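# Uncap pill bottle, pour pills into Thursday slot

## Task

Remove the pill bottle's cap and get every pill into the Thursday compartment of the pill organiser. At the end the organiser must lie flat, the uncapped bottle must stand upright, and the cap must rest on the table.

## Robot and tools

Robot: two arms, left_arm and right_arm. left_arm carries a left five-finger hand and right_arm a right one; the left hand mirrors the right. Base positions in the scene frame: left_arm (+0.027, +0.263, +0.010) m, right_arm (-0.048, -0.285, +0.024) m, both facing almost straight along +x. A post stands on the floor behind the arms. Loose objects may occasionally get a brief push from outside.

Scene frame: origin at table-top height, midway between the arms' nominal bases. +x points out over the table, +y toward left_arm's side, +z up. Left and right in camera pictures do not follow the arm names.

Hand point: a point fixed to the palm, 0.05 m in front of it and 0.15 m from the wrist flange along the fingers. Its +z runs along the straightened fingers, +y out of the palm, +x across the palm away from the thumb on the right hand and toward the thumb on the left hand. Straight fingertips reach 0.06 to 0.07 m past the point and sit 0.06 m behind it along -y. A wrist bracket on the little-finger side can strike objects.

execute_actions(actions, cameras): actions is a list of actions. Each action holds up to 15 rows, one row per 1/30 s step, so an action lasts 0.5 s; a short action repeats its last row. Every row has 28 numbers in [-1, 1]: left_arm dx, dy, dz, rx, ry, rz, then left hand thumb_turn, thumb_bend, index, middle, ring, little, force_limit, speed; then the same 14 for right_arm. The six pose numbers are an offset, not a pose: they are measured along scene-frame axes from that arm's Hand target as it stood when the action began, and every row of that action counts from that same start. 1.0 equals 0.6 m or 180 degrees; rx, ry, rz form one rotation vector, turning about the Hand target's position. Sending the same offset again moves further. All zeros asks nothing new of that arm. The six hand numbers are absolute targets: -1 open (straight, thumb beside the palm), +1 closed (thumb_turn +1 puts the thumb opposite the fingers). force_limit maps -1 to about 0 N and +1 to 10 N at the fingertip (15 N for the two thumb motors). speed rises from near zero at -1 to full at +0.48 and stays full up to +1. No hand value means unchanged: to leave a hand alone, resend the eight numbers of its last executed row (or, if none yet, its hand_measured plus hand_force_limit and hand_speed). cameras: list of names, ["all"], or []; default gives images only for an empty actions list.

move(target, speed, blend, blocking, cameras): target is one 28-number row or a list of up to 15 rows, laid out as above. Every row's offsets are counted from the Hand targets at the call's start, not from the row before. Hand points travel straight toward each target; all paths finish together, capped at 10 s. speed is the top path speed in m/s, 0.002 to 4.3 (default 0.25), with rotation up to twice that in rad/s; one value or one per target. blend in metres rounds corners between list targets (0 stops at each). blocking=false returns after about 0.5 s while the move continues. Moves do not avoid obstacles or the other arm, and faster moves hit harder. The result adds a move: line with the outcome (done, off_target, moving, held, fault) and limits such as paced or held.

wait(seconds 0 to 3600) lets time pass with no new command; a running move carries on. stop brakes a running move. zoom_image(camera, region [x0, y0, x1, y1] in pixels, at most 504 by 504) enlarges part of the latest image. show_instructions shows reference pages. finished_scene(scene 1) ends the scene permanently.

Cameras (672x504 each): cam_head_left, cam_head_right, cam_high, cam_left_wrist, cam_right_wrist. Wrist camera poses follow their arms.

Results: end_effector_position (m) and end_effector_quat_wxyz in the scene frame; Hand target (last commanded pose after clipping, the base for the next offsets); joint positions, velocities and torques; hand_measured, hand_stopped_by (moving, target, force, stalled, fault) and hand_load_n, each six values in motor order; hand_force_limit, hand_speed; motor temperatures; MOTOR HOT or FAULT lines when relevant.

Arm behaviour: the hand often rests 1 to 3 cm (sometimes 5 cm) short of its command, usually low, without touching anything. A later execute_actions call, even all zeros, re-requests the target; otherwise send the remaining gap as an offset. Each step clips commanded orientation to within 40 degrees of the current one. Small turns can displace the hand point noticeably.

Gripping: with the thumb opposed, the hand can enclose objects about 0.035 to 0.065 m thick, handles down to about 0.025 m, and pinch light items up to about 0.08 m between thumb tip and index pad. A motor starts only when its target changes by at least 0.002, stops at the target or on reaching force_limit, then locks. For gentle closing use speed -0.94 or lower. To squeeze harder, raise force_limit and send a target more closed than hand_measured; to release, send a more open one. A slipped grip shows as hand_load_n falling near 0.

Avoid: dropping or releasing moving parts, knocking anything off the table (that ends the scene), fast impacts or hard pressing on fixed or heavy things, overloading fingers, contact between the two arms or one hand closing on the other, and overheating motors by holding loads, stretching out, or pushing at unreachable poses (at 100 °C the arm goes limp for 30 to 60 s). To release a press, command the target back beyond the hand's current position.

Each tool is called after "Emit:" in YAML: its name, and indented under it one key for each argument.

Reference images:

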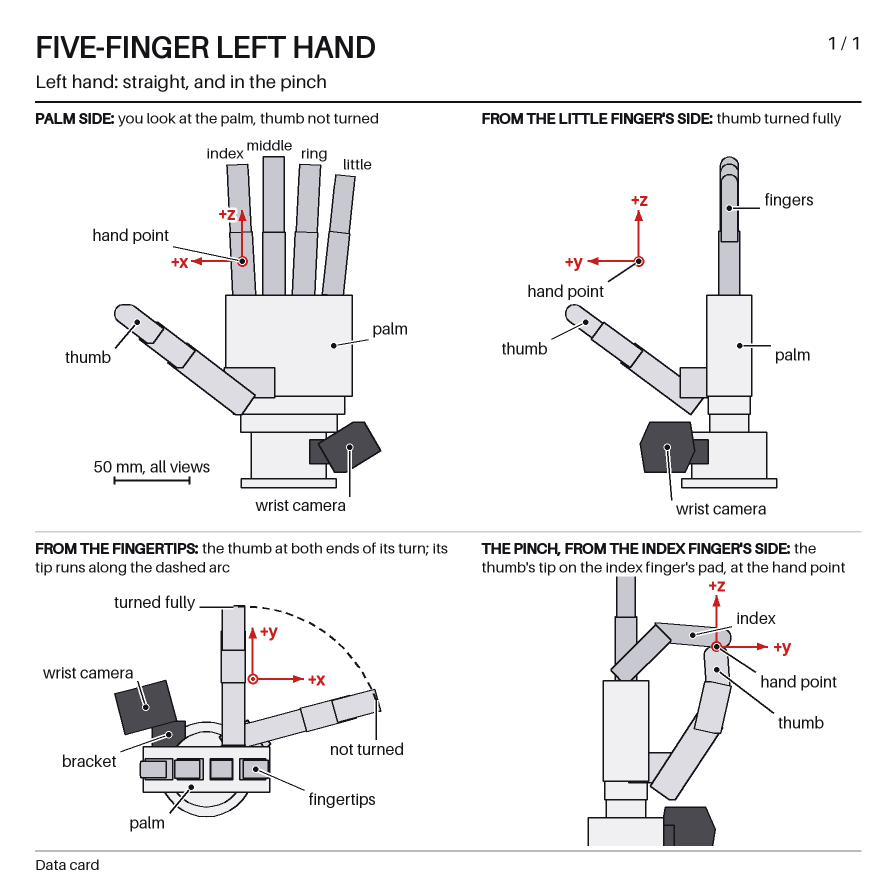

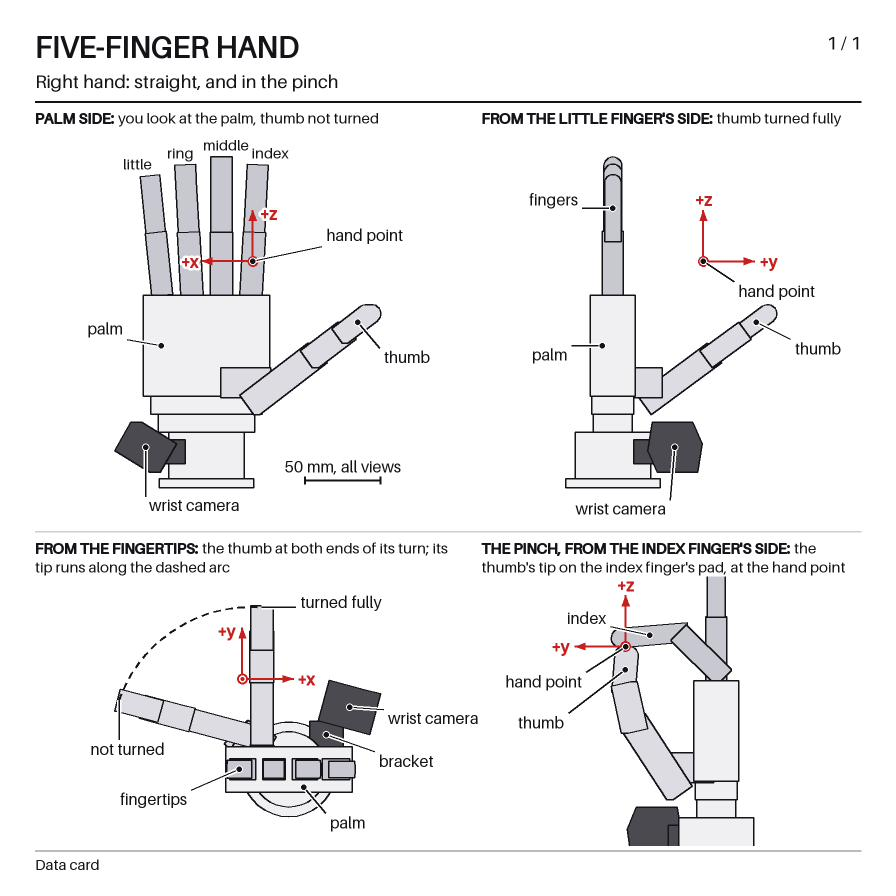

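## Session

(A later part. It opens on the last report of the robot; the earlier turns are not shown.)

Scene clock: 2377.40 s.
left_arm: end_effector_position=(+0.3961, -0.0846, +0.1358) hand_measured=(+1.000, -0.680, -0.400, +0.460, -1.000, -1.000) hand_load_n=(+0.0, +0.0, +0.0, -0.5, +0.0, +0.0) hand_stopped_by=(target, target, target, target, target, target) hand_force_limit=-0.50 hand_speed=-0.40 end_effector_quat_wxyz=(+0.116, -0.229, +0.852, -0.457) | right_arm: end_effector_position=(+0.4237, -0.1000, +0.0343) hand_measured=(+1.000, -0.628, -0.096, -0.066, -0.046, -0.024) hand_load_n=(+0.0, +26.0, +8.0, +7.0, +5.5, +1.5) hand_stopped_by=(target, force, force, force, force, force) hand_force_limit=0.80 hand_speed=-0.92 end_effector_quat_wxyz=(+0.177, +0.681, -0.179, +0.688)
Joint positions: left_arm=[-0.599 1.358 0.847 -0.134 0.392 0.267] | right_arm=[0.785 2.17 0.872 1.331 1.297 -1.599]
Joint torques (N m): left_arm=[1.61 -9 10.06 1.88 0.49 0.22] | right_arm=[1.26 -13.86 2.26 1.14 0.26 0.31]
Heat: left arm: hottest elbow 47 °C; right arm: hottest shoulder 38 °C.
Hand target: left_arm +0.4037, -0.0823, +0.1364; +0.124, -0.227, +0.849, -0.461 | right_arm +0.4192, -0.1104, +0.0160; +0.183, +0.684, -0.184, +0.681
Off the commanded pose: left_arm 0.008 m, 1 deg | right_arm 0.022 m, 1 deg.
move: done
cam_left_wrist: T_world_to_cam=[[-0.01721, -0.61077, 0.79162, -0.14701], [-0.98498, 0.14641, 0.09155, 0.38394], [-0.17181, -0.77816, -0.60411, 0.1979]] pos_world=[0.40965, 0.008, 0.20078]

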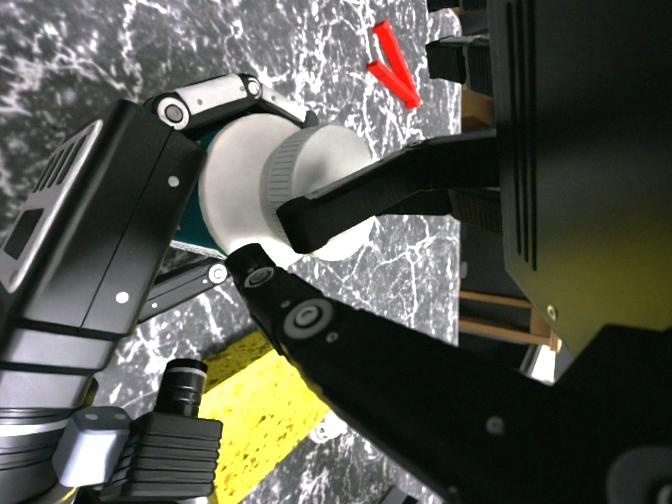

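Emit:
move:
  target:
    - [0.006,0.0,-0.004,0,0,0,1,-0.68,-0.4,0.46,-1,-1,-0.5,-0.4,0,0,0,0,0,0,1,0.5,0.6,0.6,0.6,0.5,0.8,-0.92]
    - [0.006,0.0,-0.004,0,0,0,1,0.25,0.1,0.46,-1,-1,1,-0.85,0,0,0,0,0,0,1,0.5,0.6,0.6,0.6,0.5,0.8,-0.92]
  speed: 0.05
  cameras: ["cam_left_wrist"]

Emit:
zoom_image:
  camera: "cam_left_wrist"
  region: [200, 90, 450, 340]

Scene clock: 2382.57 s.
left_arm: end_effector_position=(+0.3975, -0.0882, +0.1363) hand_measured=(+1.000, -0.408, -0.056, +0.460, -1.000, -1.000) hand_load_n=(+0.0, +14.5, +13.0, -1.5, +0.0, +0.0) hand_stopped_by=(target, force, force, target, target, target) hand_force_limit=1.00 hand_speed=-0.85 end_effector_quat_wxyz=(+0.113, -0.224, +0.849, -0.465) | right_arm: end_effector_position=(+0.4240, -0.0998, +0.0345) hand_measured=(+1.000, -0.628, -0.096, -0.066, -0.046, -0.024) hand_load_n=(+0.5, +26.5, +7.5, +7.0, +5.5, +2.0) hand_stopped_by=(target, force, force, force, force, force) hand_force_limit=0.80 hand_speed=-0.92 end_effector_quat_wxyz=(+0.178, +0.681, -0.176, +0.688)
Joint positions: left_arm=[-0.597 1.366 0.847 -0.112 0.411 0.265] | right_arm=[0.785 2.17 0.872 1.331 1.294 -1.603]
Joint torques (N m): left_arm=[1.85 -8.94 10.39 1.37 -0.07 0.26] | right_arm=[1.26 -13.8 2.28 1.22 0.38 0.34]
Heat: left arm: hottest elbow 47 °C; right arm: hottest shoulder 38 °C.
Hand target: left_arm +0.4072, -0.0824, +0.1341; +0.124, -0.227, +0.849, -0.461 | right_arm +0.4192, -0.1104, +0.0160; +0.183, +0.684, -0.184, +0.681
Off the commanded pose: left_arm 0.012 m, 1 deg | right_arm 0.022 m, 1 deg.
move: off_target (left_arm); target 2's new numbers were sent with left_arm's hand 0.011 m and 1 deg from that target
cam_left_wrist: T_world_to_cam=[[-0.0273, -0.59648, 0.80216, -0.14576], [-0.98345, 0.15981, 0.08537, 0.38722], [-0.17912, -0.78656, -0.59097, 0.19601]] pos_world=[0.41194, 0.00534, 0.1997]

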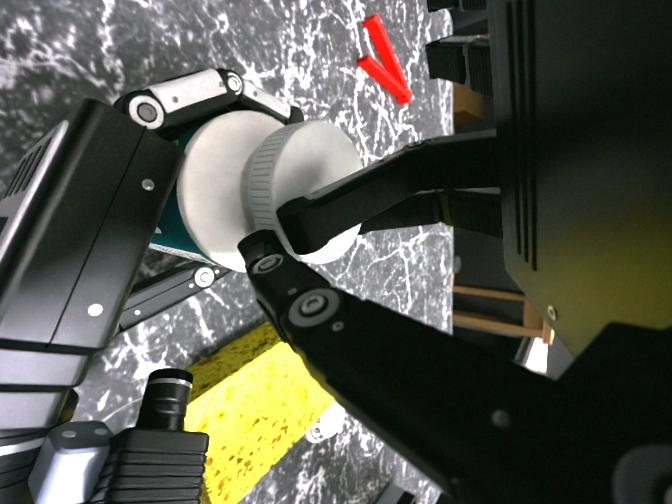

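Scaled by 2.016 from the camera's image (finer frame: 960x720).

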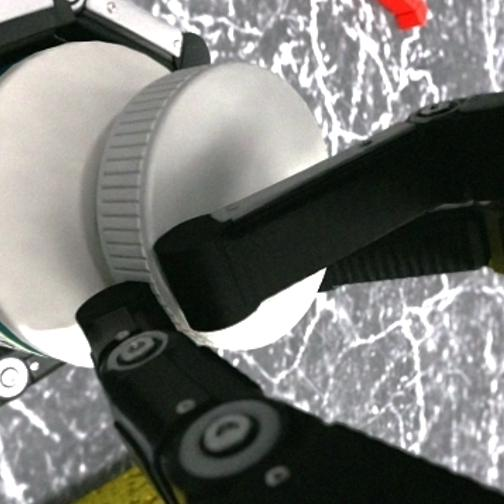

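Emit:
execute_actions:
  actions: []

Scene clock: 2396.57 s.
left_arm: end_effector_position=(+0.3975, -0.0882, +0.1363) hand_measured=(+1.000, -0.408, -0.056, +0.460, -1.000, -1.000) hand_load_n=(+0.0, +14.5, +13.5, -1.5, +0.0, -0.5) hand_stopped_by=(target, force, force, target, target, target) hand_force_limit=1.00 hand_speed=-0.85 end_effector_quat_wxyz=(+0.113, -0.224, +0.849, -0.465) | right_arm: end_effector_position=(+0.4240, -0.0998, +0.0345) hand_measured=(+1.000, -0.628, -0.096, -0.066, -0.046, -0.024) hand_load_n=(+0.0, +26.0, +7.5, +7.0, +5.5, +1.5) hand_stopped_by=(target, force, force, force, force, force) hand_force_limit=0.80 hand_speed=-0.92 end_effector_quat_wxyz=(+0.178, +0.681, -0.176, +0.688)
Joint positions: left_arm=[-0.597 1.366 0.847 -0.112 0.411 0.265] | right_arm=[0.785 2.17 0.872 1.331 1.294 -1.603]
Joint velocities: within noise
Joint torques (N m): left_arm=[1.85 -8.88 10.39 1.33 -0.07 0.26] | right_arm=[1.26 -13.8 2.28 1.22 0.38 0.33]
Motor temperatures (°C): left_arm=[28 32 47 28 31 31] | right_arm=[28 38 32 32 31 28]
Heat: left arm: hottest elbow 47 °C; right arm: hottest shoulder 38 °C.
Hand target: left_arm +0.4072, -0.0824, +0.1341; +0.124, -0.227, +0.849, -0.461 | right_arm +0.4192, -0.1104, +0.0160; +0.183, +0.684, -0.184, +0.681
Off the commanded pose: left_arm 0.012 m, 1 deg | right_arm 0.022 m, 1 deg.
camera_calibration:
cam_left_wrist: T_world_to_cam=[[-0.0273, -0.59648, 0.80216, -0.14576], [-0.98345, 0.15981, 0.08537, 0.38722], [-0.17912, -0.78656, -0.59097, 0.19601]] pos_world=[0.41194, 0.00534, 0.1997]
cam_right_wrist: T_world_to_cam=[[-0.51572, -0.82232, 0.24045, 0.1244], [-0.53963, 0.09378, -0.83666, 0.26222], [0.66545, -0.56124, -0.49212, -0.20394]] pos_world=[0.34137, -0.03675, 0.08911]

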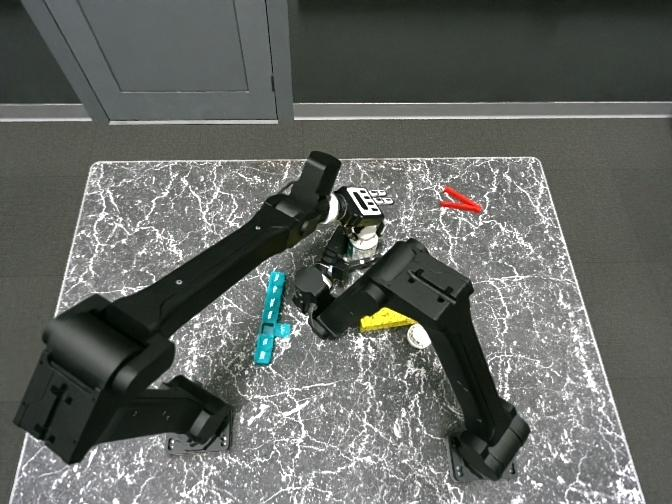

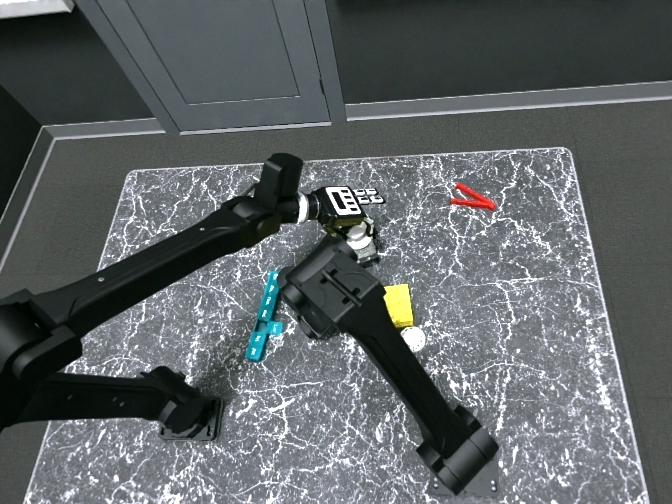

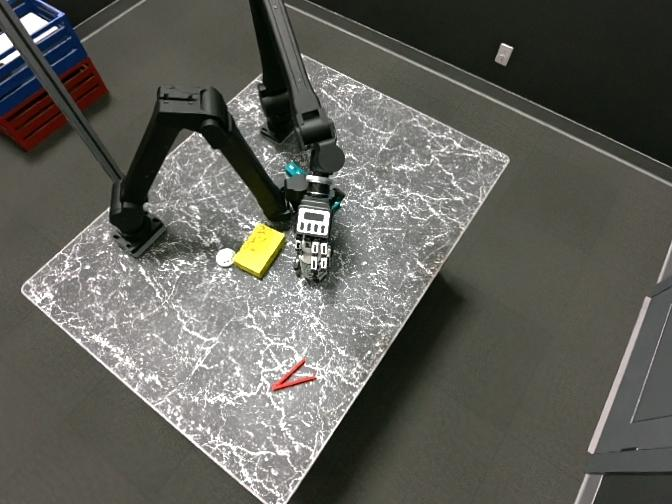

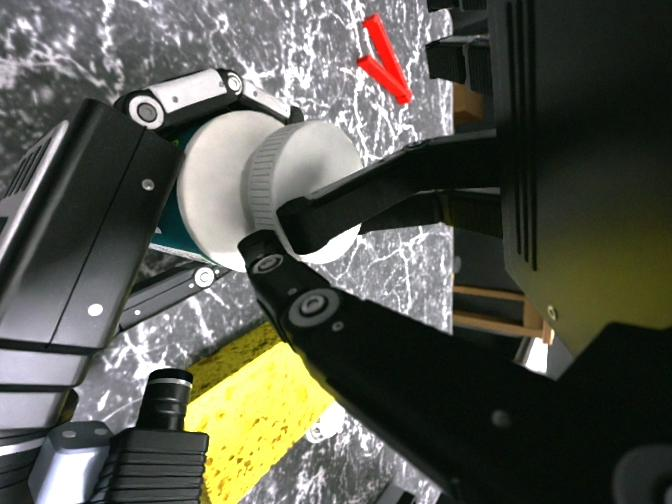

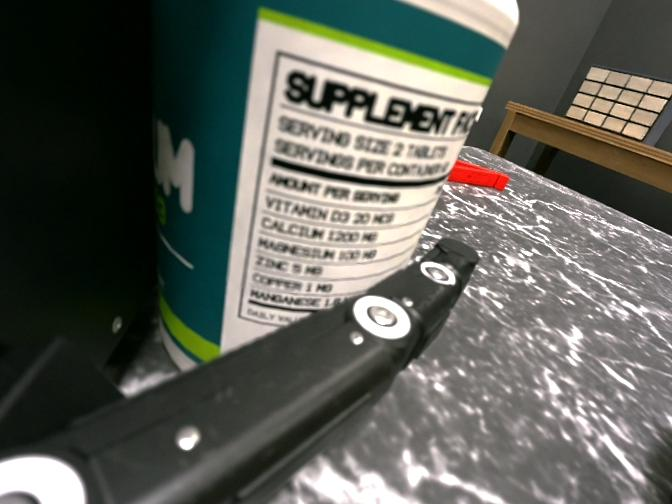

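Emit:
move:
  target:
    - [0,0,-0.04,0.0092,0.0096,0,1,0.25,0.1,0.46,-1,-1,1,-0.85,0,0,0,0,0,0,1,0.5,0.6,0.6,0.6,0.5,0.8,-0.92]
    - [0,0,-0.08,0.0184,0.0192,0,1,0.25,0.1,0.46,-1,-1,1,-0.85,0,0,0,0,0,0,1,0.5,0.6,0.6,0.6,0.5,0.8,-0.92]
  speed: 0.03
  cameras: ["cam_left_wrist"]

Scene clock: 2402.27 s.
left_arm: end_effector_position=(+0.3988, -0.0901, +0.1329) hand_measured=(+1.000, -0.408, -0.056, +0.460, -1.000, -1.000) hand_load_n=(-0.5, +14.5, +13.0, -3.5, +0.0, +0.0) hand_stopped_by=(target, force, force, target, target, target) hand_force_limit=1.00 hand_speed=-0.85 end_effector_quat_wxyz=(+0.111, -0.226, +0.848, -0.466) | right_arm: end_effector_position=(+0.4247, -0.1000, +0.0342) hand_measured=(+1.000, -0.628, -0.096, -0.066, -0.046, -0.024) hand_load_n=(+0.0, +27.0, +6.0, +7.0, +7.0, +3.5) hand_stopped_by=(target, force, force, force, force, force) hand_force_limit=0.80 hand_speed=-0.92 end_effector_quat_wxyz=(+0.175, +0.681, -0.178, +0.688)
Joint positions: left_arm=[-0.597 1.378 0.847 -0.1 0.414 0.259] | right_arm=[0.784 2.17 0.872 1.331 1.292 -1.597]
Joint torques (N m): left_arm=[1.38 -3.66 9.42 1.21 -0.66 0.43] | right_arm=[1.38 -13.86 2.28 1.14 0.47 0.29]
Heat: left arm: hottest elbow 47 °C; right arm: hottest shoulder 37 °C.
Hand target: left_arm +0.4072, -0.0824, +0.0860; +0.104, -0.237, +0.865, -0.429 | right_arm +0.4192, -0.1103, +0.0160; +0.183, +0.684, -0.184, +0.681
Off the commanded pose: left_arm 0.048 m, 5 deg | right_arm 0.022 m, 1 deg.
move: off_target (left_arm)
cam_left_wrist: T_world_to_cam=[[-0.02245, -0.59303, 0.80487, -0.14619], [-0.98323, 0.15883, 0.08961, 0.38835], [-0.18097, -0.78936, -0.58665, 0.19269]] pos_world=[0.41343, 0.00373, 0.19591]

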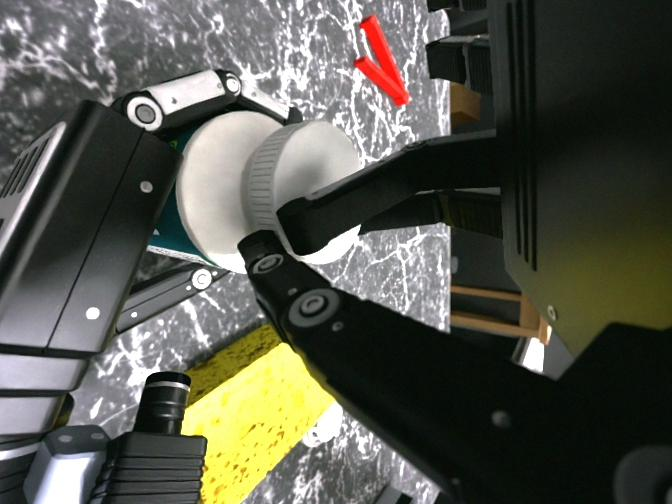

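Emit:
move:
  target:
    - [0,0,-0.05,0.0115,0.012,0,1,0.25,0.1,0.46,-1,-1,1,-0.85,0,0,0,0,0,0,1,0.5,0.6,0.6,0.6,0.5,0.8,-0.92]
  speed: 0.03
  cameras: ["cam_left_wrist"]

Emit:
zoom_image:
  camera: "cam_left_wrist"
  region: [150, 80, 400, 300]

Scene clock: 2406.63 s.
left_arm: end_effector_position=(+0.4021, -0.0936, +0.1295) hand_measured=(+1.000, -0.408, -0.056, +0.460, -1.000, -1.000) hand_load_n=(+0.0, +15.5, +11.0, -5.5, +0.0, +0.0) hand_stopped_by=(target, force, force, target, target, target) hand_force_limit=1.00 hand_speed=-0.85 end_effector_quat_wxyz=(+0.105, -0.228, +0.849, -0.466) | right_arm: end_effector_position=(+0.4268, -0.1034, +0.0337) hand_measured=(+1.000, -0.628, -0.096, -0.066, -0.046, -0.024) hand_load_n=(+0.0, +27.5, +5.0, +6.5, +8.0, +5.5) hand_stopped_by=(target, force, force, force, force, force) hand_force_limit=0.80 hand_speed=-0.92 end_effector_quat_wxyz=(+0.177, +0.681, -0.179, +0.688)
Joint positions: left_arm=[-0.597 1.399 0.859 -0.098 0.418 0.252] | right_arm=[0.775 2.171 0.872 1.331 1.287 -1.597]
Joint torques (N m): left_arm=[1.03 -1.85 7.91 1.16 -1.11 0.57] | right_arm=[2.08 -13.98 2.29 1.18 0.65 0.29]
Heat: left arm: hottest elbow 47 °C; right arm: hottest shoulder 37 °C.
Hand target: left_arm +0.4072, -0.0824, +0.0561; +0.092, -0.243, +0.875, -0.409 | right_arm +0.4192, -0.1103, +0.0160; +0.183, +0.684, -0.184, +0.681
Off the commanded pose: left_arm 0.075 m, 7 deg | right_arm 0.020 m, 1 deg.
move: off_target (left_arm)
cam_left_wrist: T_world_to_cam=[[-0.01311, -0.592, 0.80583, -0.1492], [-0.98209, 0.15912, 0.10093, 0.39059], [-0.18798, -0.79007, -0.58348, 0.19075]] pos_world=[0.41749, 0.00023, 0.19211]

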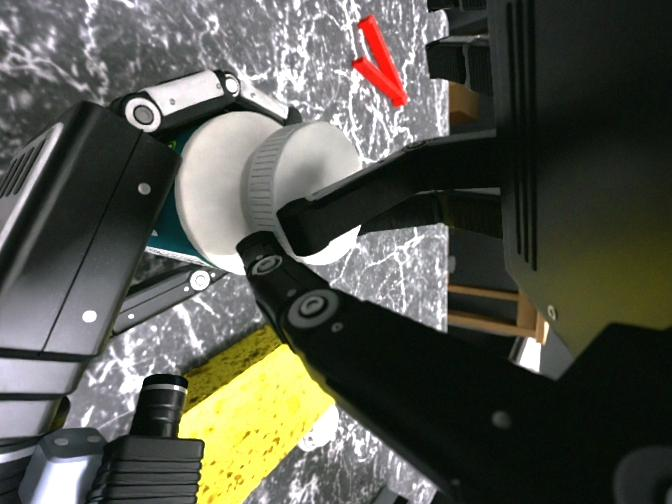

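Scaled by 2.016 from the camera's image (finer frame: 960x720).

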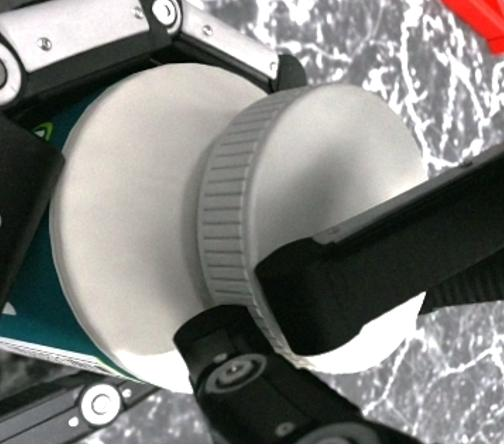

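Emit:
wait:
  seconds: 0.1
  cameras: ["cam_right_wrist","cam_head_right"]

Emit:
zoom_image:
  camera: "cam_head_right"
  region: [290, 170, 430, 310]

Scene clock: 2415.07 s.
left_arm: end_effector_position=(+0.4021, -0.0936, +0.1295) hand_measured=(+1.000, -0.408, -0.056, +0.460, -1.000, -1.000) hand_load_n=(+0.0, +16.0, +11.5, -5.5, +0.0, +0.0) hand_stopped_by=(target, force, force, target, target, target) hand_force_limit=1.00 hand_speed=-0.85 end_effector_quat_wxyz=(+0.105, -0.228, +0.849, -0.466) | right_arm: end_effector_position=(+0.4268, -0.1034, +0.0337) hand_measured=(+1.000, -0.628, -0.096, -0.066, -0.046, -0.024) hand_load_n=(+0.0, +27.5, +4.5, +6.0, +8.5, +5.5) hand_stopped_by=(target, force, force, force, force, force) hand_force_limit=0.80 hand_speed=-0.92 end_effector_quat_wxyz=(+0.177, +0.681, -0.179, +0.688)
Joint positions: left_arm=[-0.597 1.399 0.859 -0.098 0.418 0.252] | right_arm=[0.775 2.171 0.872 1.331 1.287 -1.597]
Joint torques (N m): left_arm=[1.03 -1.73 7.92 1.17 -1.11 0.57] | right_arm=[2.08 -13.92 2.28 1.18 0.65 0.29]
Heat: left arm: hottest elbow 46 °C; right arm: hottest shoulder 37 °C.
Hand target: left_arm +0.4072, -0.0824, +0.0561; +0.092, -0.243, +0.875, -0.409 | right_arm +0.4192, -0.1103, +0.0160; +0.183, +0.684, -0.184, +0.681
Off the commanded pose: left_arm 0.075 m, 7 deg | right_arm 0.020 m, 1 deg.
wait: 0.10 s; at rest from the start
cam_right_wrist: T_world_to_cam=[[-0.51878, -0.82199, 0.23494, 0.12461], [-0.53706, 0.09954, -0.83765, 0.2629], [0.66515, -0.56073, -0.4931, -0.20813]] pos_world=[0.34428, -0.04045, 0.08831]
Images, in order (width x height): cam_head_right 672x504, cam_right_wrist 672x504.

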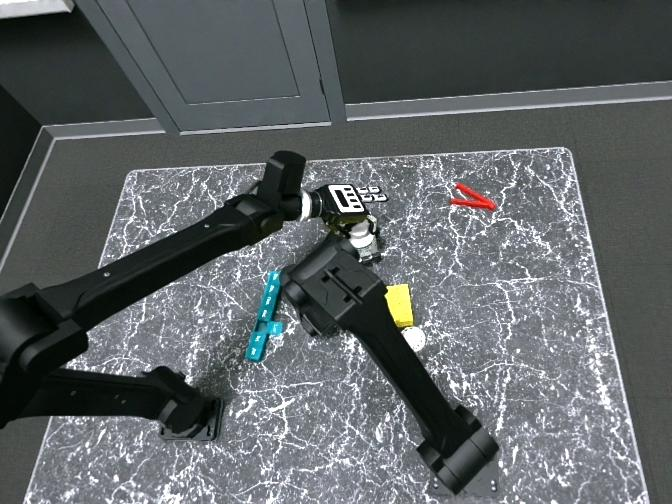

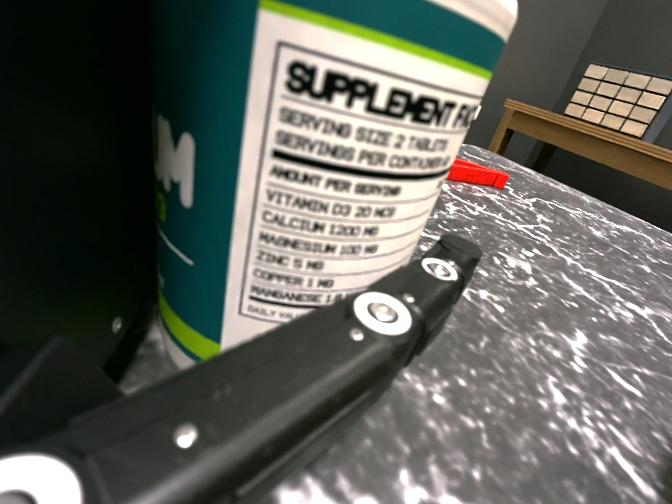

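Scaled by 3.600 from the camera's image (finer frame: 960x720).

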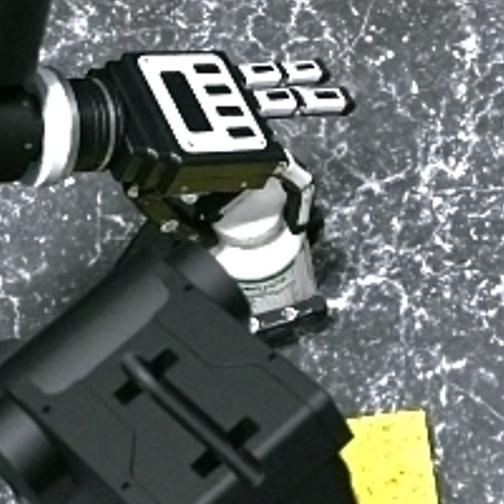

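Emit:
move:
  target:
    - [0.0035,-0.0088,0,0.0109,-0.0104,0.1111,1,0.25,0.1,0.46,-1,-1,1,-0.85,0,0,0,0,0,0,1,0.5,0.6,0.6,0.6,0.5,0.8,-0.92]
  speed: 0.1
  cameras: ["cam_left_wrist"]

Scene clock: 2449.53 s.
left_arm: end_effector_position=(+0.4085, -0.1067, +0.1288) hand_measured=(+1.000, -0.408, -0.056, +0.460, -1.000, -1.000) hand_load_n=(-1.5, +14.5, +3.0, -12.0, +0.0, +0.0) hand_stopped_by=(target, force, force, target, target, target) hand_force_limit=1.00 hand_speed=-0.85 end_effector_quat_wxyz=(+0.184, -0.360, +0.803, -0.437) | right_arm: end_effector_position=(+0.4306, -0.1080, +0.0332) hand_measured=(+1.000, -0.628, -0.096, -0.066, -0.046, -0.024) hand_load_n=(+0.0, +28.0, +3.5, +6.5, +9.5, +7.0) hand_stopped_by=(target, force, force, force, force, force) hand_force_limit=0.80 hand_speed=-0.92 end_effector_quat_wxyz=(+0.177, +0.680, -0.181, +0.688)
Joint positions: left_arm=[-0.712 1.375 0.826 -0.034 0.047 0.009] | right_arm=[0.763 2.171 0.872 1.331 1.277 -1.594]
Joint torques (N m): left_arm=[1.44 -2.78 6.34 1.48 -1.41 0.22] | right_arm=[3.08 -14.04 2.3 1.21 1.09 0.25]
Heat: left arm: hottest elbow 45 °C; right arm: hottest shoulder 36 °C.
Hand target: left_arm +0.4094, -0.0876, +0.0561; +0.180, -0.383, +0.824, -0.376 | right_arm +0.4191, -0.1104, +0.0159; +0.183, +0.684, -0.184, +0.681
Off the commanded pose: left_arm 0.075 m, 8 deg | right_arm 0.021 m, 1 deg.
move: off_target (left_arm)
cam_left_wrist: T_world_to_cam=[[0.17175, -0.5774, 0.79819, -0.22931], [-0.98209, -0.16409, 0.09262, 0.36566], [0.0775, -0.7998, -0.59524, 0.07329]] pos_world=[0.39282, -0.01378, 0.19279]

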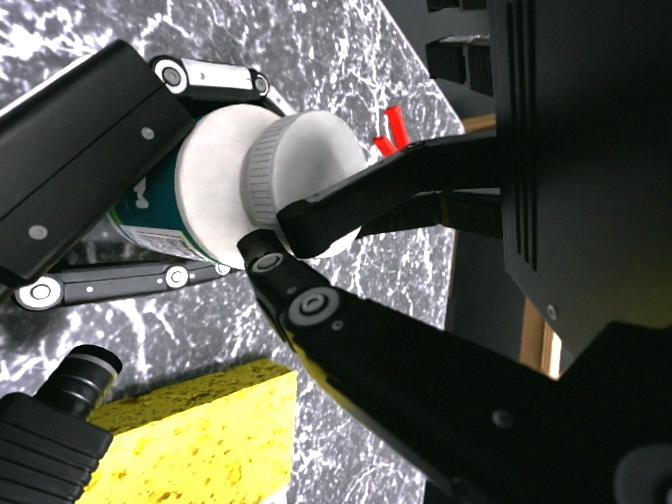

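Emit:
move:
  target:
    - [0.002,0.004,0,0.0109,-0.0104,0.1111,1,0.25,0.1,0.46,-1,-1,1,-0.85,0,0,0,0,0,0,1,0.5,0.6,0.6,0.6,0.5,0.8,-0.92]
  speed: 0.1
  cameras: ["cam_left_wrist"]

Emit:
zoom_image:
  camera: "cam_left_wrist"
  region: [150, 80, 400, 300]

Scene clock: 2463.57 s.
left_arm: end_effector_position=(+0.4109, -0.1117, +0.1305) hand_measured=(+1.000, -0.408, -0.056, +0.462, -1.000, -1.000) hand_load_n=(-0.5, +8.5, +0.0, -15.0, +0.0, +0.0) hand_stopped_by=(target, force, force, target, target, target) hand_force_limit=1.00 hand_speed=-0.85 end_effector_quat_wxyz=(+0.258, -0.496, +0.720, -0.411) | right_arm: end_effector_position=(+0.4307, -0.1080, +0.0336) hand_measured=(+1.000, -0.628, -0.096, -0.066, -0.046, -0.024) hand_load_n=(+0.0, +27.5, +4.5, +6.5, +8.0, +5.0) hand_stopped_by=(target, force, force, force, force, force) hand_force_limit=0.80 hand_speed=-0.92 end_effector_quat_wxyz=(+0.179, +0.681, -0.178, +0.687)
Joint positions: left_arm=[-0.83 1.373 0.821 -0.045 -0.341 -0.266] | right_arm=[0.763 2.171 0.872 1.331 1.276 -1.6]
Joint torques (N m): left_arm=[2.32 -2.78 7.36 -0.28 -1.06 0.21] | right_arm=[3.08 -13.98 2.3 1.28 1.13 0.3]
Heat: left arm: hottest elbow 44 °C; right arm: hottest shoulder 36 °C.
Hand target: left_arm +0.4106, -0.0852, +0.0561; +0.263, -0.511, +0.748, -0.331 | right_arm +0.4192, -0.1103, +0.0159; +0.183, +0.685, -0.184, +0.681
Off the commanded pose: left_arm 0.079 m, 10 deg | right_arm 0.021 m, 1 deg.
move: off_target (left_arm)
cam_left_wrist: T_world_to_cam=[[0.34909, -0.46204, 0.81527, -0.29618], [-0.8659, -0.49165, 0.09213, 0.28273], [0.35826, -0.7381, -0.57171, -0.04142]] pos_world=[0.36305, -0.02842, 0.19174]

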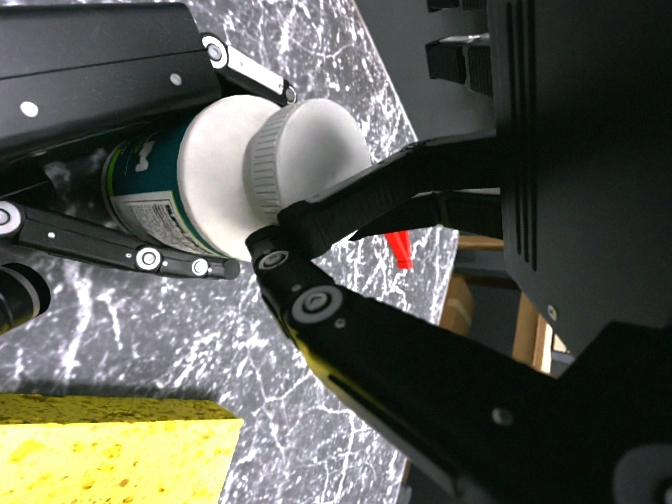

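Scaled by 2.016 from the camera's image (finer frame: 960x720).

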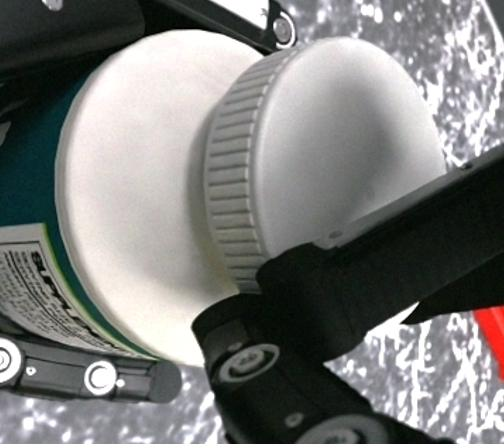

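Emit:
move:
  target:
    - [0,0,0.1,-0.0299,-0.0312,0,1,0.25,0.1,0.46,-1,-1,1,-0.85,0,0,0,0,0,0,1,0.5,0.6,0.6,0.6,0.5,0.8,-0.92]
    - [0,0,0.125,-0.0299,-0.0312,0,1,-0.68,-0.4,-0.42,-1,-1,-0.5,-0.4,0,0,0,0,0,0,1,0.5,0.6,0.6,0.6,0.5,0.8,-0.92]
    - [0,0,0.22,-0.0299,-0.0312,0,1,-0.68,-0.4,-0.42,-1,-1,-0.5,-0.4,0,0,0,0,0,0,1,0.5,0.6,0.6,0.6,0.5,0.8,-0.92]
  speed: 0.08
  cameras: ["cam_left_wrist","cam_head_left"]

Emit:
zoom_image:
  camera: "cam_left_wrist"
  region: [100, 80, 450, 400]

Scene clock: 2531.77 s.
left_arm: end_effector_position=(+0.3940, -0.0778, +0.1571) hand_measured=(+1.000, -0.680, -0.400, -0.420, -1.000, -1.000) hand_load_n=(+0.0, +0.0, +0.0, +0.0, -0.5, +0.0) hand_stopped_by=(target, target, target, target, target, target) hand_force_limit=-0.50 hand_speed=-0.40 end_effector_quat_wxyz=(+0.267, -0.506, +0.732, -0.370) | right_arm: end_effector_position=(+0.4238, -0.1028, +0.0344) hand_measured=(+1.000, -0.628, -0.096, -0.066, -0.046, -0.024) hand_load_n=(+0.0, +26.5, +7.5, +6.5, +5.0, +1.5) hand_stopped_by=(target, force, force, force, force, force) hand_force_limit=0.80 hand_speed=-0.92 end_effector_quat_wxyz=(+0.181, +0.680, -0.181, +0.687)
Joint positions: left_arm=[-0.82 1.262 0.841 -0.256 -0.37 -0.264] | right_arm=[0.781 2.169 0.872 1.331 1.301 -1.6]
Joint torques (N m): left_arm=[1.61 -9.11 15.01 0.87 -0.13 0.21] | right_arm=[1.61 -13.8 2.26 1.14 0.05 0.32]
Heat: left arm: hottest elbow 43 °C; right arm: hottest shoulder 36 °C.
Hand target: left_arm +0.4106, -0.0852, +0.1879; +0.275, -0.506, +0.718, -0.390 | right_arm +0.4192, -0.1103, +0.0160; +0.183, +0.684, -0.184, +0.681
Off the commanded pose: left_arm 0.036 m, 3 deg | right_arm 0.020 m, 1 deg.
move: off_target (left_arm); target 2's new numbers were sent with left_arm's hand 0.020 m and 3 deg from that target
cam_left_wrist: T_world_to_cam=[[0.39796, -0.50579, 0.76538, -0.31109], [-0.84545, -0.52607, 0.09195, 0.27153], [0.35614, -0.68369, -0.63697, 0.02022]] pos_world=[0.34616, -0.00068, 0.22601]
Images, in order (width x height): cam_head_left 672x504, cam_left_wrist 672x504.

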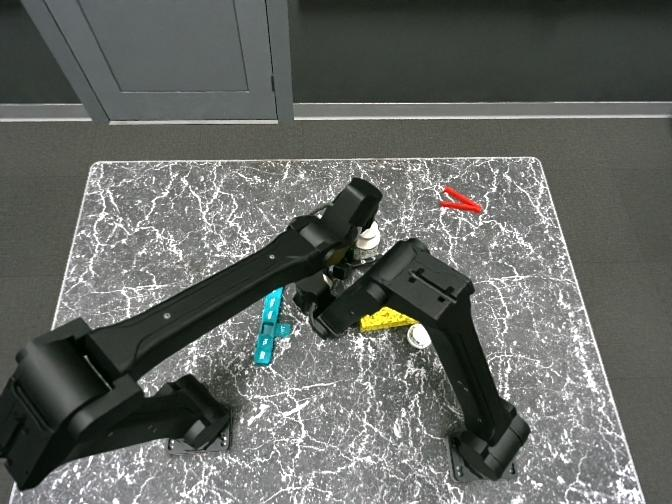

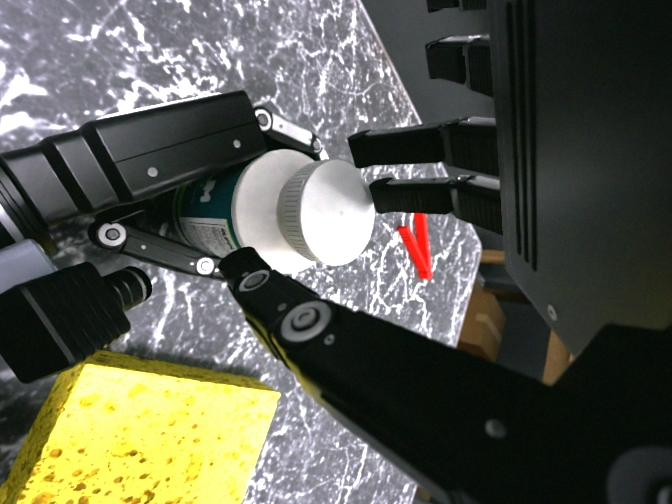

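Scaled by 1.440 from the camera's image (finer frame: 960x720).

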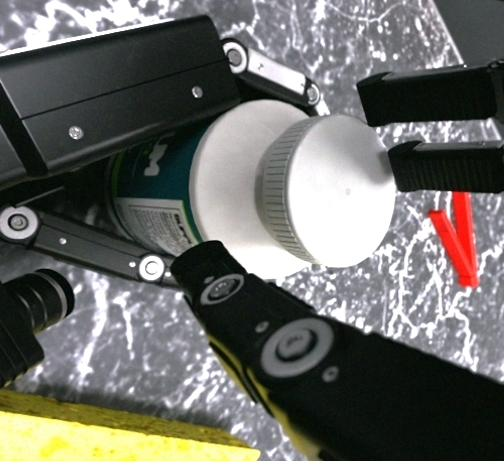

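Emit:
move:
  target:
    - [0,0,0.2368,0,0,0,1,-0.68,-0.4,-0.42,-1,-1,-0.5,-0.4,0,0,0,0,0,0,1,0.5,0.6,0.6,0.6,0.5,0.8,-0.92]
    - [0.0237,0.0462,0.2368,0.3717,0.0668,-0.6033,-1,-1,0.9,1,0.9,1,0,-0.2,0,0,0,0,0,0,1,0.5,0.6,0.6,0.6,0.5,0.8,-0.92]
  speed: 0.25
  cameras: ["cam_left_wrist","cam_head_left"]

Scene clock: 2551.70 s.
left_arm: end_effector_position=(+0.4319, -0.0556, +0.3196) hand_measured=(-1.000, -1.000, +0.900, +1.000, +0.900, +1.000) hand_load_n=(+0.0, +0.0, +0.0, +0.5, +0.0, +0.0) hand_stopped_by=(target, target, target, target, target, target) hand_force_limit=0.00 hand_speed=-0.20 end_effector_quat_wxyz=(+0.054, +0.415, +0.908, -0.013) | right_arm: end_effector_position=(+0.4238, -0.1028, +0.0344) hand_measured=(+1.000, -0.628, -0.096, -0.066, -0.046, -0.024) hand_load_n=(+0.0, +26.5, +7.5, +6.5, +5.0, +1.0) hand_stopped_by=(target, force, force, force, force, force) hand_force_limit=0.80 hand_speed=-0.92 end_effector_quat_wxyz=(+0.181, +0.680, -0.181, +0.687)
Joint positions: left_arm=[-0.809 1.692 1.903 -1.671 -0.014 1.637] | right_arm=[0.781 2.169 0.872 1.331 1.301 -1.6]
Joint torques (N m): left_arm=[-0.85 -14.92 9.96 -0.2 -0.04 0.2] | right_arm=[1.61 -13.8 2.26 1.14 0.05 0.32]
Heat: left arm: hottest elbow 47 °C; right arm: hottest shoulder 37 °C.
Hand target: left_arm +0.4247, -0.0574, +0.3301; +0.000, +0.422, +0.906, +0.000 | right_arm +0.4192, -0.1103, +0.0160; +0.183, +0.684, -0.184, +0.681
Off the commanded pose: left_arm 0.013 m, 6 deg | right_arm 0.020 m, 1 deg.
joint sent to its limit (left arm) — joint 4 (wrist pitch), lower limit. The joint targets are off in orientation, not in position.
move: off_target (left_arm); target 2's new numbers were sent with left_arm's hand 0.013 m and 6 deg from that target
cam_left_wrist: T_world_to_cam=[[-0.92604, -0.37398, -0.05089, 0.40074], [-0.35202, 0.80718, 0.47387, 0.03928], [-0.13614, 0.45674, -0.87912, 0.47882]] pos_world=[0.45011, -0.10053, 0.42272]
Images, in order (width x height): cam_head_left 672x504, cam_left_wrist 672x504.

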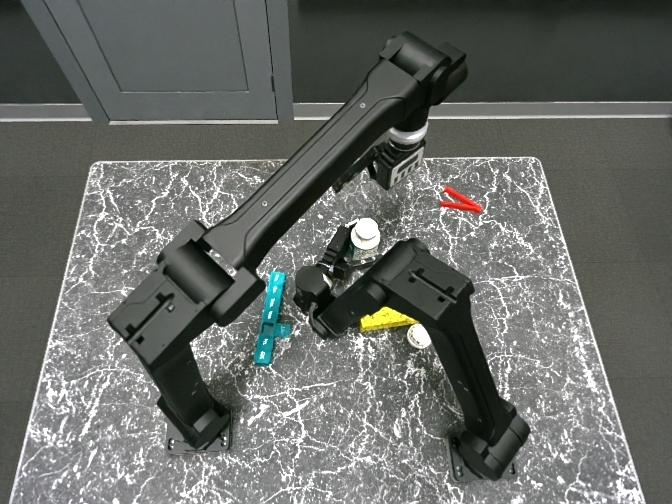

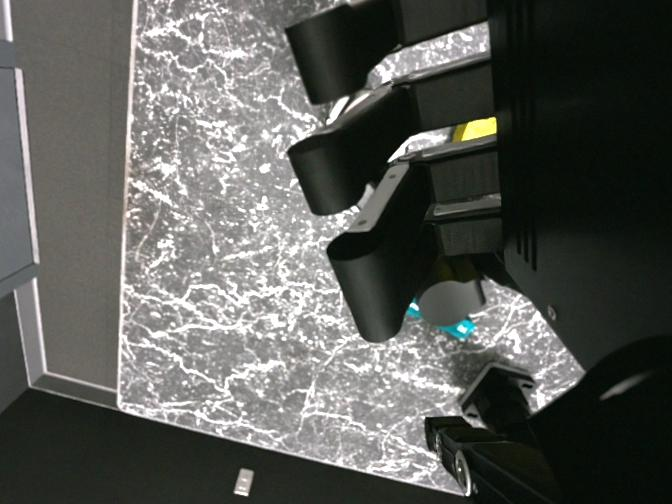

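Emit:
move:
  target:
    - [0,0,-0.3,0,0,0,-1,-1,0.9,1,0.9,1,0,-0.2,0,0,0,0,0,0,1,0.5,0.6,0.6,0.6,0.5,0.8,-0.92]
  speed: 0.2
  cameras: ["cam_left_wrist"]

Scene clock: 2555.37 s.
left_arm: end_effector_position=(+0.4241, -0.0503, +0.1474) hand_measured=(-1.000, -1.000, +0.900, +1.000, +0.900, +1.000) hand_load_n=(+0.0, +0.0, +0.0, +0.0, +0.0, +0.0) hand_stopped_by=(target, target, target, target, target, target) hand_force_limit=0.00 hand_speed=-0.20 end_effector_quat_wxyz=(-0.008, +0.416, +0.909, +0.005) | right_arm: end_effector_position=(+0.4238, -0.1028, +0.0344) hand_measured=(+1.000, -0.628, -0.096, -0.066, -0.046, -0.024) hand_load_n=(+0.0, +26.5, +7.0, +6.5, +4.5, +1.5) hand_stopped_by=(target, force, force, force, force, force) hand_force_limit=0.80 hand_speed=-0.92 end_effector_quat_wxyz=(+0.181, +0.680, -0.181, +0.687)
Joint positions: left_arm=[-0.809 1.765 1.543 -1.368 -0.004 1.637] | right_arm=[0.781 2.169 0.872 1.331 1.301 -1.6]
Joint torques (N m): left_arm=[-0.26 -14.51 9.8 0.31 0.26 0.18] | right_arm=[1.61 -13.8 2.26 1.14 0.05 0.32]
Heat: left arm: hottest elbow 46 °C; right arm: hottest shoulder 37 °C.
Hand target: left_arm +0.4247, -0.0574, +0.1501; +0.000, +0.422, +0.906, +0.000 | right_arm +0.4192, -0.1103, +0.0160; +0.183, +0.684, -0.184, +0.681
Off the commanded pose: left_arm 0.008 m, 1 deg | right_arm 0.020 m, 1 deg.
move: done
cam_left_wrist: T_world_to_cam=[[-0.9283, -0.37173, 0.00846, 0.37908], [-0.29999, 0.7622, 0.57364, 0.0748], [-0.21968, 0.52998, -0.81906, 0.35416]] pos_world=[0.45214, -0.1038, 0.24397]

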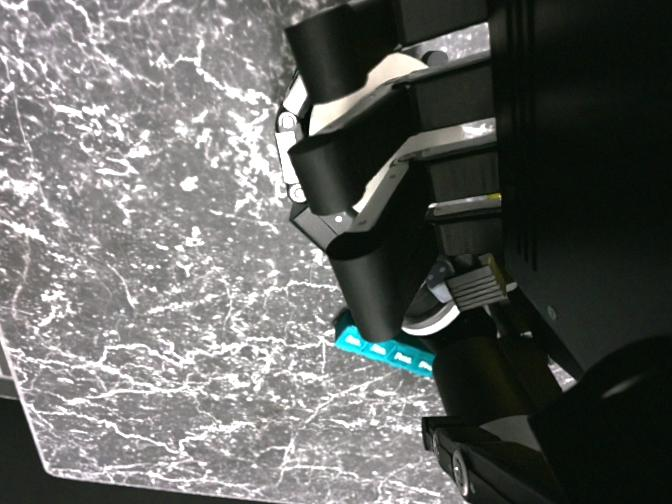

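Emit:
move:
  target:
    - [0,-0.012,-0.01,0,0,0,-1,-1,0.9,1,0.9,1,0,-0.2,0,0,0,0,0,0,1,0.5,0.6,0.6,0.6,0.5,0.8,-0.92]
    - [0,-0.012,-0.03,0,0,0,-1,-1,0.9,1,0.9,1,0,-0.2,0,0,0,0,0,0,1,0.5,0.6,0.6,0.6,0.5,0.8,-0.92]
  speed: 0.05
  cameras: ["cam_left_wrist"]

Emit:
zoom_image:
  camera: "cam_left_wrist"
  region: [250, 20, 520, 260]

Scene clock: 2561.10 s.
left_arm: end_effector_position=(+0.4284, -0.0563, +0.1369) hand_measured=(-1.000, -1.000, +0.900, +1.000, +0.900, +1.000) hand_load_n=(+0.0, +0.0, +0.0, +0.0, +0.0, +0.0) hand_stopped_by=(target, target, target, target, target, target) hand_force_limit=0.00 hand_speed=-0.20 end_effector_quat_wxyz=(+0.000, +0.417, +0.909, +0.002) | right_arm: end_effector_position=(+0.4238, -0.1028, +0.0344) hand_measured=(+1.000, -0.628, -0.096, -0.066, -0.046, -0.024) hand_load_n=(+0.0, +26.5, +7.0, +6.5, +5.0, +1.5) hand_stopped_by=(target, force, force, force, force, force) hand_force_limit=0.80 hand_speed=-0.92 end_effector_quat_wxyz=(+0.181, +0.680, -0.181, +0.687)
Joint positions: left_arm=[-0.811 1.778 1.534 -1.329 -0.004 1.637] | right_arm=[0.781 2.169 0.872 1.331 1.301 -1.6]
Joint torques (N m): left_arm=[-0.79 -13.92 9.4 0.42 0.26 0.1] | right_arm=[1.61 -13.8 2.26 1.16 0.05 0.32]
Heat: left arm: hottest elbow 46 °C; right arm: hottest shoulder 37 °C.
Hand target: left_arm +0.4247, -0.0647, +0.1320; +0.000, +0.422, +0.906, +0.000 | right_arm +0.4192, -0.1103, +0.0160; +0.183, +0.684, -0.184, +0.681
Off the commanded pose: left_arm 0.010 m, 1 deg | right_arm 0.020 m, 1 deg.
move: done
cam_left_wrist: T_world_to_cam=[[-0.92922, -0.36951, 0.00174, 0.38228], [-0.30508, 0.76983, 0.56062, 0.0911], [-0.2085, 0.52041, -0.82807, 0.34562]] pos_world=[0.45508, -0.10873, 0.23446]

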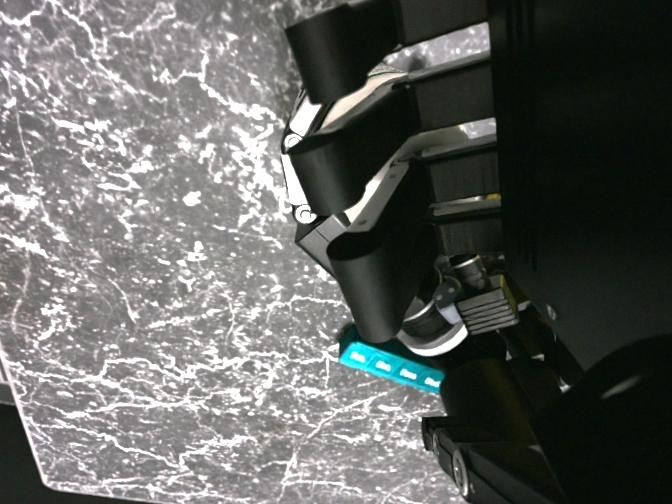

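Scaled by 1.867 from the camera's image (finer frame: 960x720).

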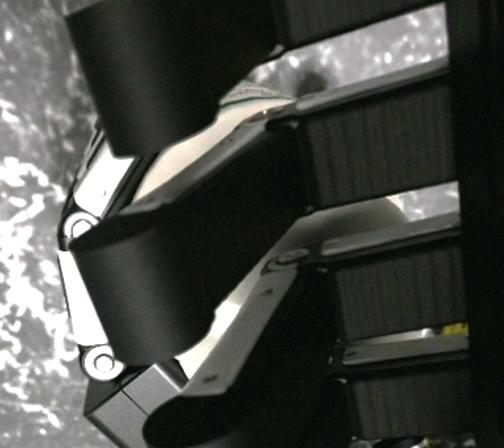

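Emit:
move:
  target:
    - [0,0,-0.1,0.006,0.006,0,-1,-1,0.9,1,0.9,1,0,-0.2,0,0,0,0,0,0,1,0.5,0.6,0.6,0.6,0.5,0.8,-0.92]
  speed: 0.06

Scene clock: 2566.43 s.
left_arm: end_effector_position=(+0.4306, -0.0591, +0.1298) hand_measured=(-1.000, -1.000, +0.900, +1.000, +0.900, +1.000) hand_load_n=(+0.0, +0.0, -4.5, +0.0, +0.0, +0.0) hand_stopped_by=(target, target, target, target, target, target) hand_force_limit=0.00 hand_speed=-0.20 end_effector_quat_wxyz=(+0.021, +0.413, +0.910, -0.005) | right_arm: end_effector_position=(+0.4240, -0.1026, +0.0338) hand_measured=(+1.000, -0.628, -0.096, -0.066, -0.046, -0.024) hand_load_n=(+0.0, +27.5, +5.0, +6.0, +7.0, +4.5) hand_stopped_by=(target, force, force, force, force, force) hand_force_limit=0.80 hand_speed=-0.92 end_effector_quat_wxyz=(+0.177, +0.679, -0.185, +0.688)
Joint positions: left_arm=[-0.812 1.762 1.494 -1.26 -0.005 1.628] | right_arm=[0.781 2.169 0.872 1.331 1.301 -1.59]
Joint torques (N m): left_arm=[-0.79 -8.76 5.79 1.85 0.32 0.17] | right_arm=[1.67 -13.92 2.24 1.03 0.05 0.25]
Heat: left arm: hottest elbow 46 °C; right arm: hottest shoulder 37 °C.
Hand target: left_arm +0.4248, -0.0647, +0.0721; -0.012, +0.422, +0.906, +0.005 | right_arm +0.4192, -0.1103, +0.0160; +0.183, +0.684, -0.184, +0.681
Off the commanded pose: left_arm 0.058 m, 4 deg | right_arm 0.020 m, 1 deg.
move: off_target (left_arm)

Emit:
move:
  target:
    - [0,0,-0.1,0.023,0.023,0,-1,-1,0.9,1,0.9,1,0,-0.2,0,0,0,0,0,0,1,0.5,0.6,0.6,0.6,0.5,0.8,-0.92]
  speed: 0.06

Scene clock: 2571.07 s.
left_arm: end_effector_position=(+0.4310, -0.0593, +0.1250) hand_measured=(-1.000, -1.000, +0.900, +1.000, +0.900, +1.000) hand_load_n=(+0.0, +0.0, -8.5, +0.0, +0.0, +0.0) hand_stopped_by=(target, target, target, target, target, target) hand_force_limit=0.00 hand_speed=-0.20 end_effector_quat_wxyz=(+0.018, +0.410, +0.912, -0.001) | right_arm: end_effector_position=(+0.4243, -0.1023, +0.0333) hand_measured=(+1.000, -0.628, -0.094, -0.066, -0.046, -0.024) hand_load_n=(+0.0, +28.5, +3.5, +5.5, +8.5, +6.5) hand_stopped_by=(target, force, force, force, force, force) hand_force_limit=0.80 hand_speed=-0.92 end_effector_quat_wxyz=(+0.176, +0.680, -0.184, +0.688)
Joint positions: left_arm=[-0.813 1.773 1.496 -1.259 -0.011 1.62] | right_arm=[0.781 2.17 0.872 1.331 1.299 -1.589]
Joint torques (N m): left_arm=[-0.62 -2.37 4.64 2.11 0.65 0.27] | right_arm=[1.67 -13.98 2.24 1.03 0.16 0.23]
Heat: left arm: hottest elbow 45 °C; right arm: hottest shoulder 37 °C.
Hand target: left_arm +0.4247, -0.0648, +0.0121; -0.060, +0.421, +0.905, +0.022 | right_arm +0.4191, -0.1104, +0.0159; +0.183, +0.685, -0.184, +0.681
Off the commanded pose: left_arm 0.113 m, 9 deg | right_arm 0.020 m, 1 deg.
move: off_target (left_arm)

Emit:
move:
  target:
    - [0,0,0,0.016,0.018,0,-1,-1,0.9,1,0.9,1,0,-0.2,0,0,0,0,0,0,1,0.5,0.6,0.6,0.6,0.5,0.8,-0.92]
  speed: 0.06

Scene clock: 2606.17 s.
left_arm: end_effector_position=(+0.4318, -0.0602, +0.1255) hand_measured=(-1.000, -1.000, +0.900, +1.000, +0.900, +1.000) hand_load_n=(+0.0, +0.0, -6.0, +0.0, +0.5, +0.0) hand_stopped_by=(target, target, target, target, target, target) hand_force_limit=0.00 hand_speed=-0.20 end_effector_quat_wxyz=(-0.013, +0.408, +0.913, +0.011) | right_arm: end_effector_position=(+0.4246, -0.1025, +0.0332) hand_measured=(+1.000, -0.628, -0.094, -0.066, -0.046, -0.024) hand_load_n=(-0.5, +28.5, +3.0, +6.0, +9.0, +7.0) hand_stopped_by=(target, force, force, force, force, force) hand_force_limit=0.80 hand_speed=-0.92 end_effector_quat_wxyz=(+0.176, +0.679, -0.184, +0.688)
Joint positions: left_arm=[-0.813 1.824 1.563 -1.344 -0.011 1.616] | right_arm=[0.78 2.17 0.872 1.331 1.298 -1.587]
Joint torques (N m): left_arm=[-0.32 -2.49 4.89 1.68 0.88 0.32] | right_arm=[1.67 -13.98 2.24 1.02 0.2 0.23]
Heat: left arm: hottest elbow 43 °C; right arm: hottest shoulder 37 °C.
Hand target: left_arm +0.4247, -0.0647, +0.0120; -0.097, +0.420, +0.902, +0.033 | right_arm +0.4192, -0.1104, +0.0160; +0.183, +0.684, -0.184, +0.681
Off the commanded pose: left_arm 0.114 m, 10 deg | right_arm 0.020 m, 1 deg.
move: off_target (left_arm)


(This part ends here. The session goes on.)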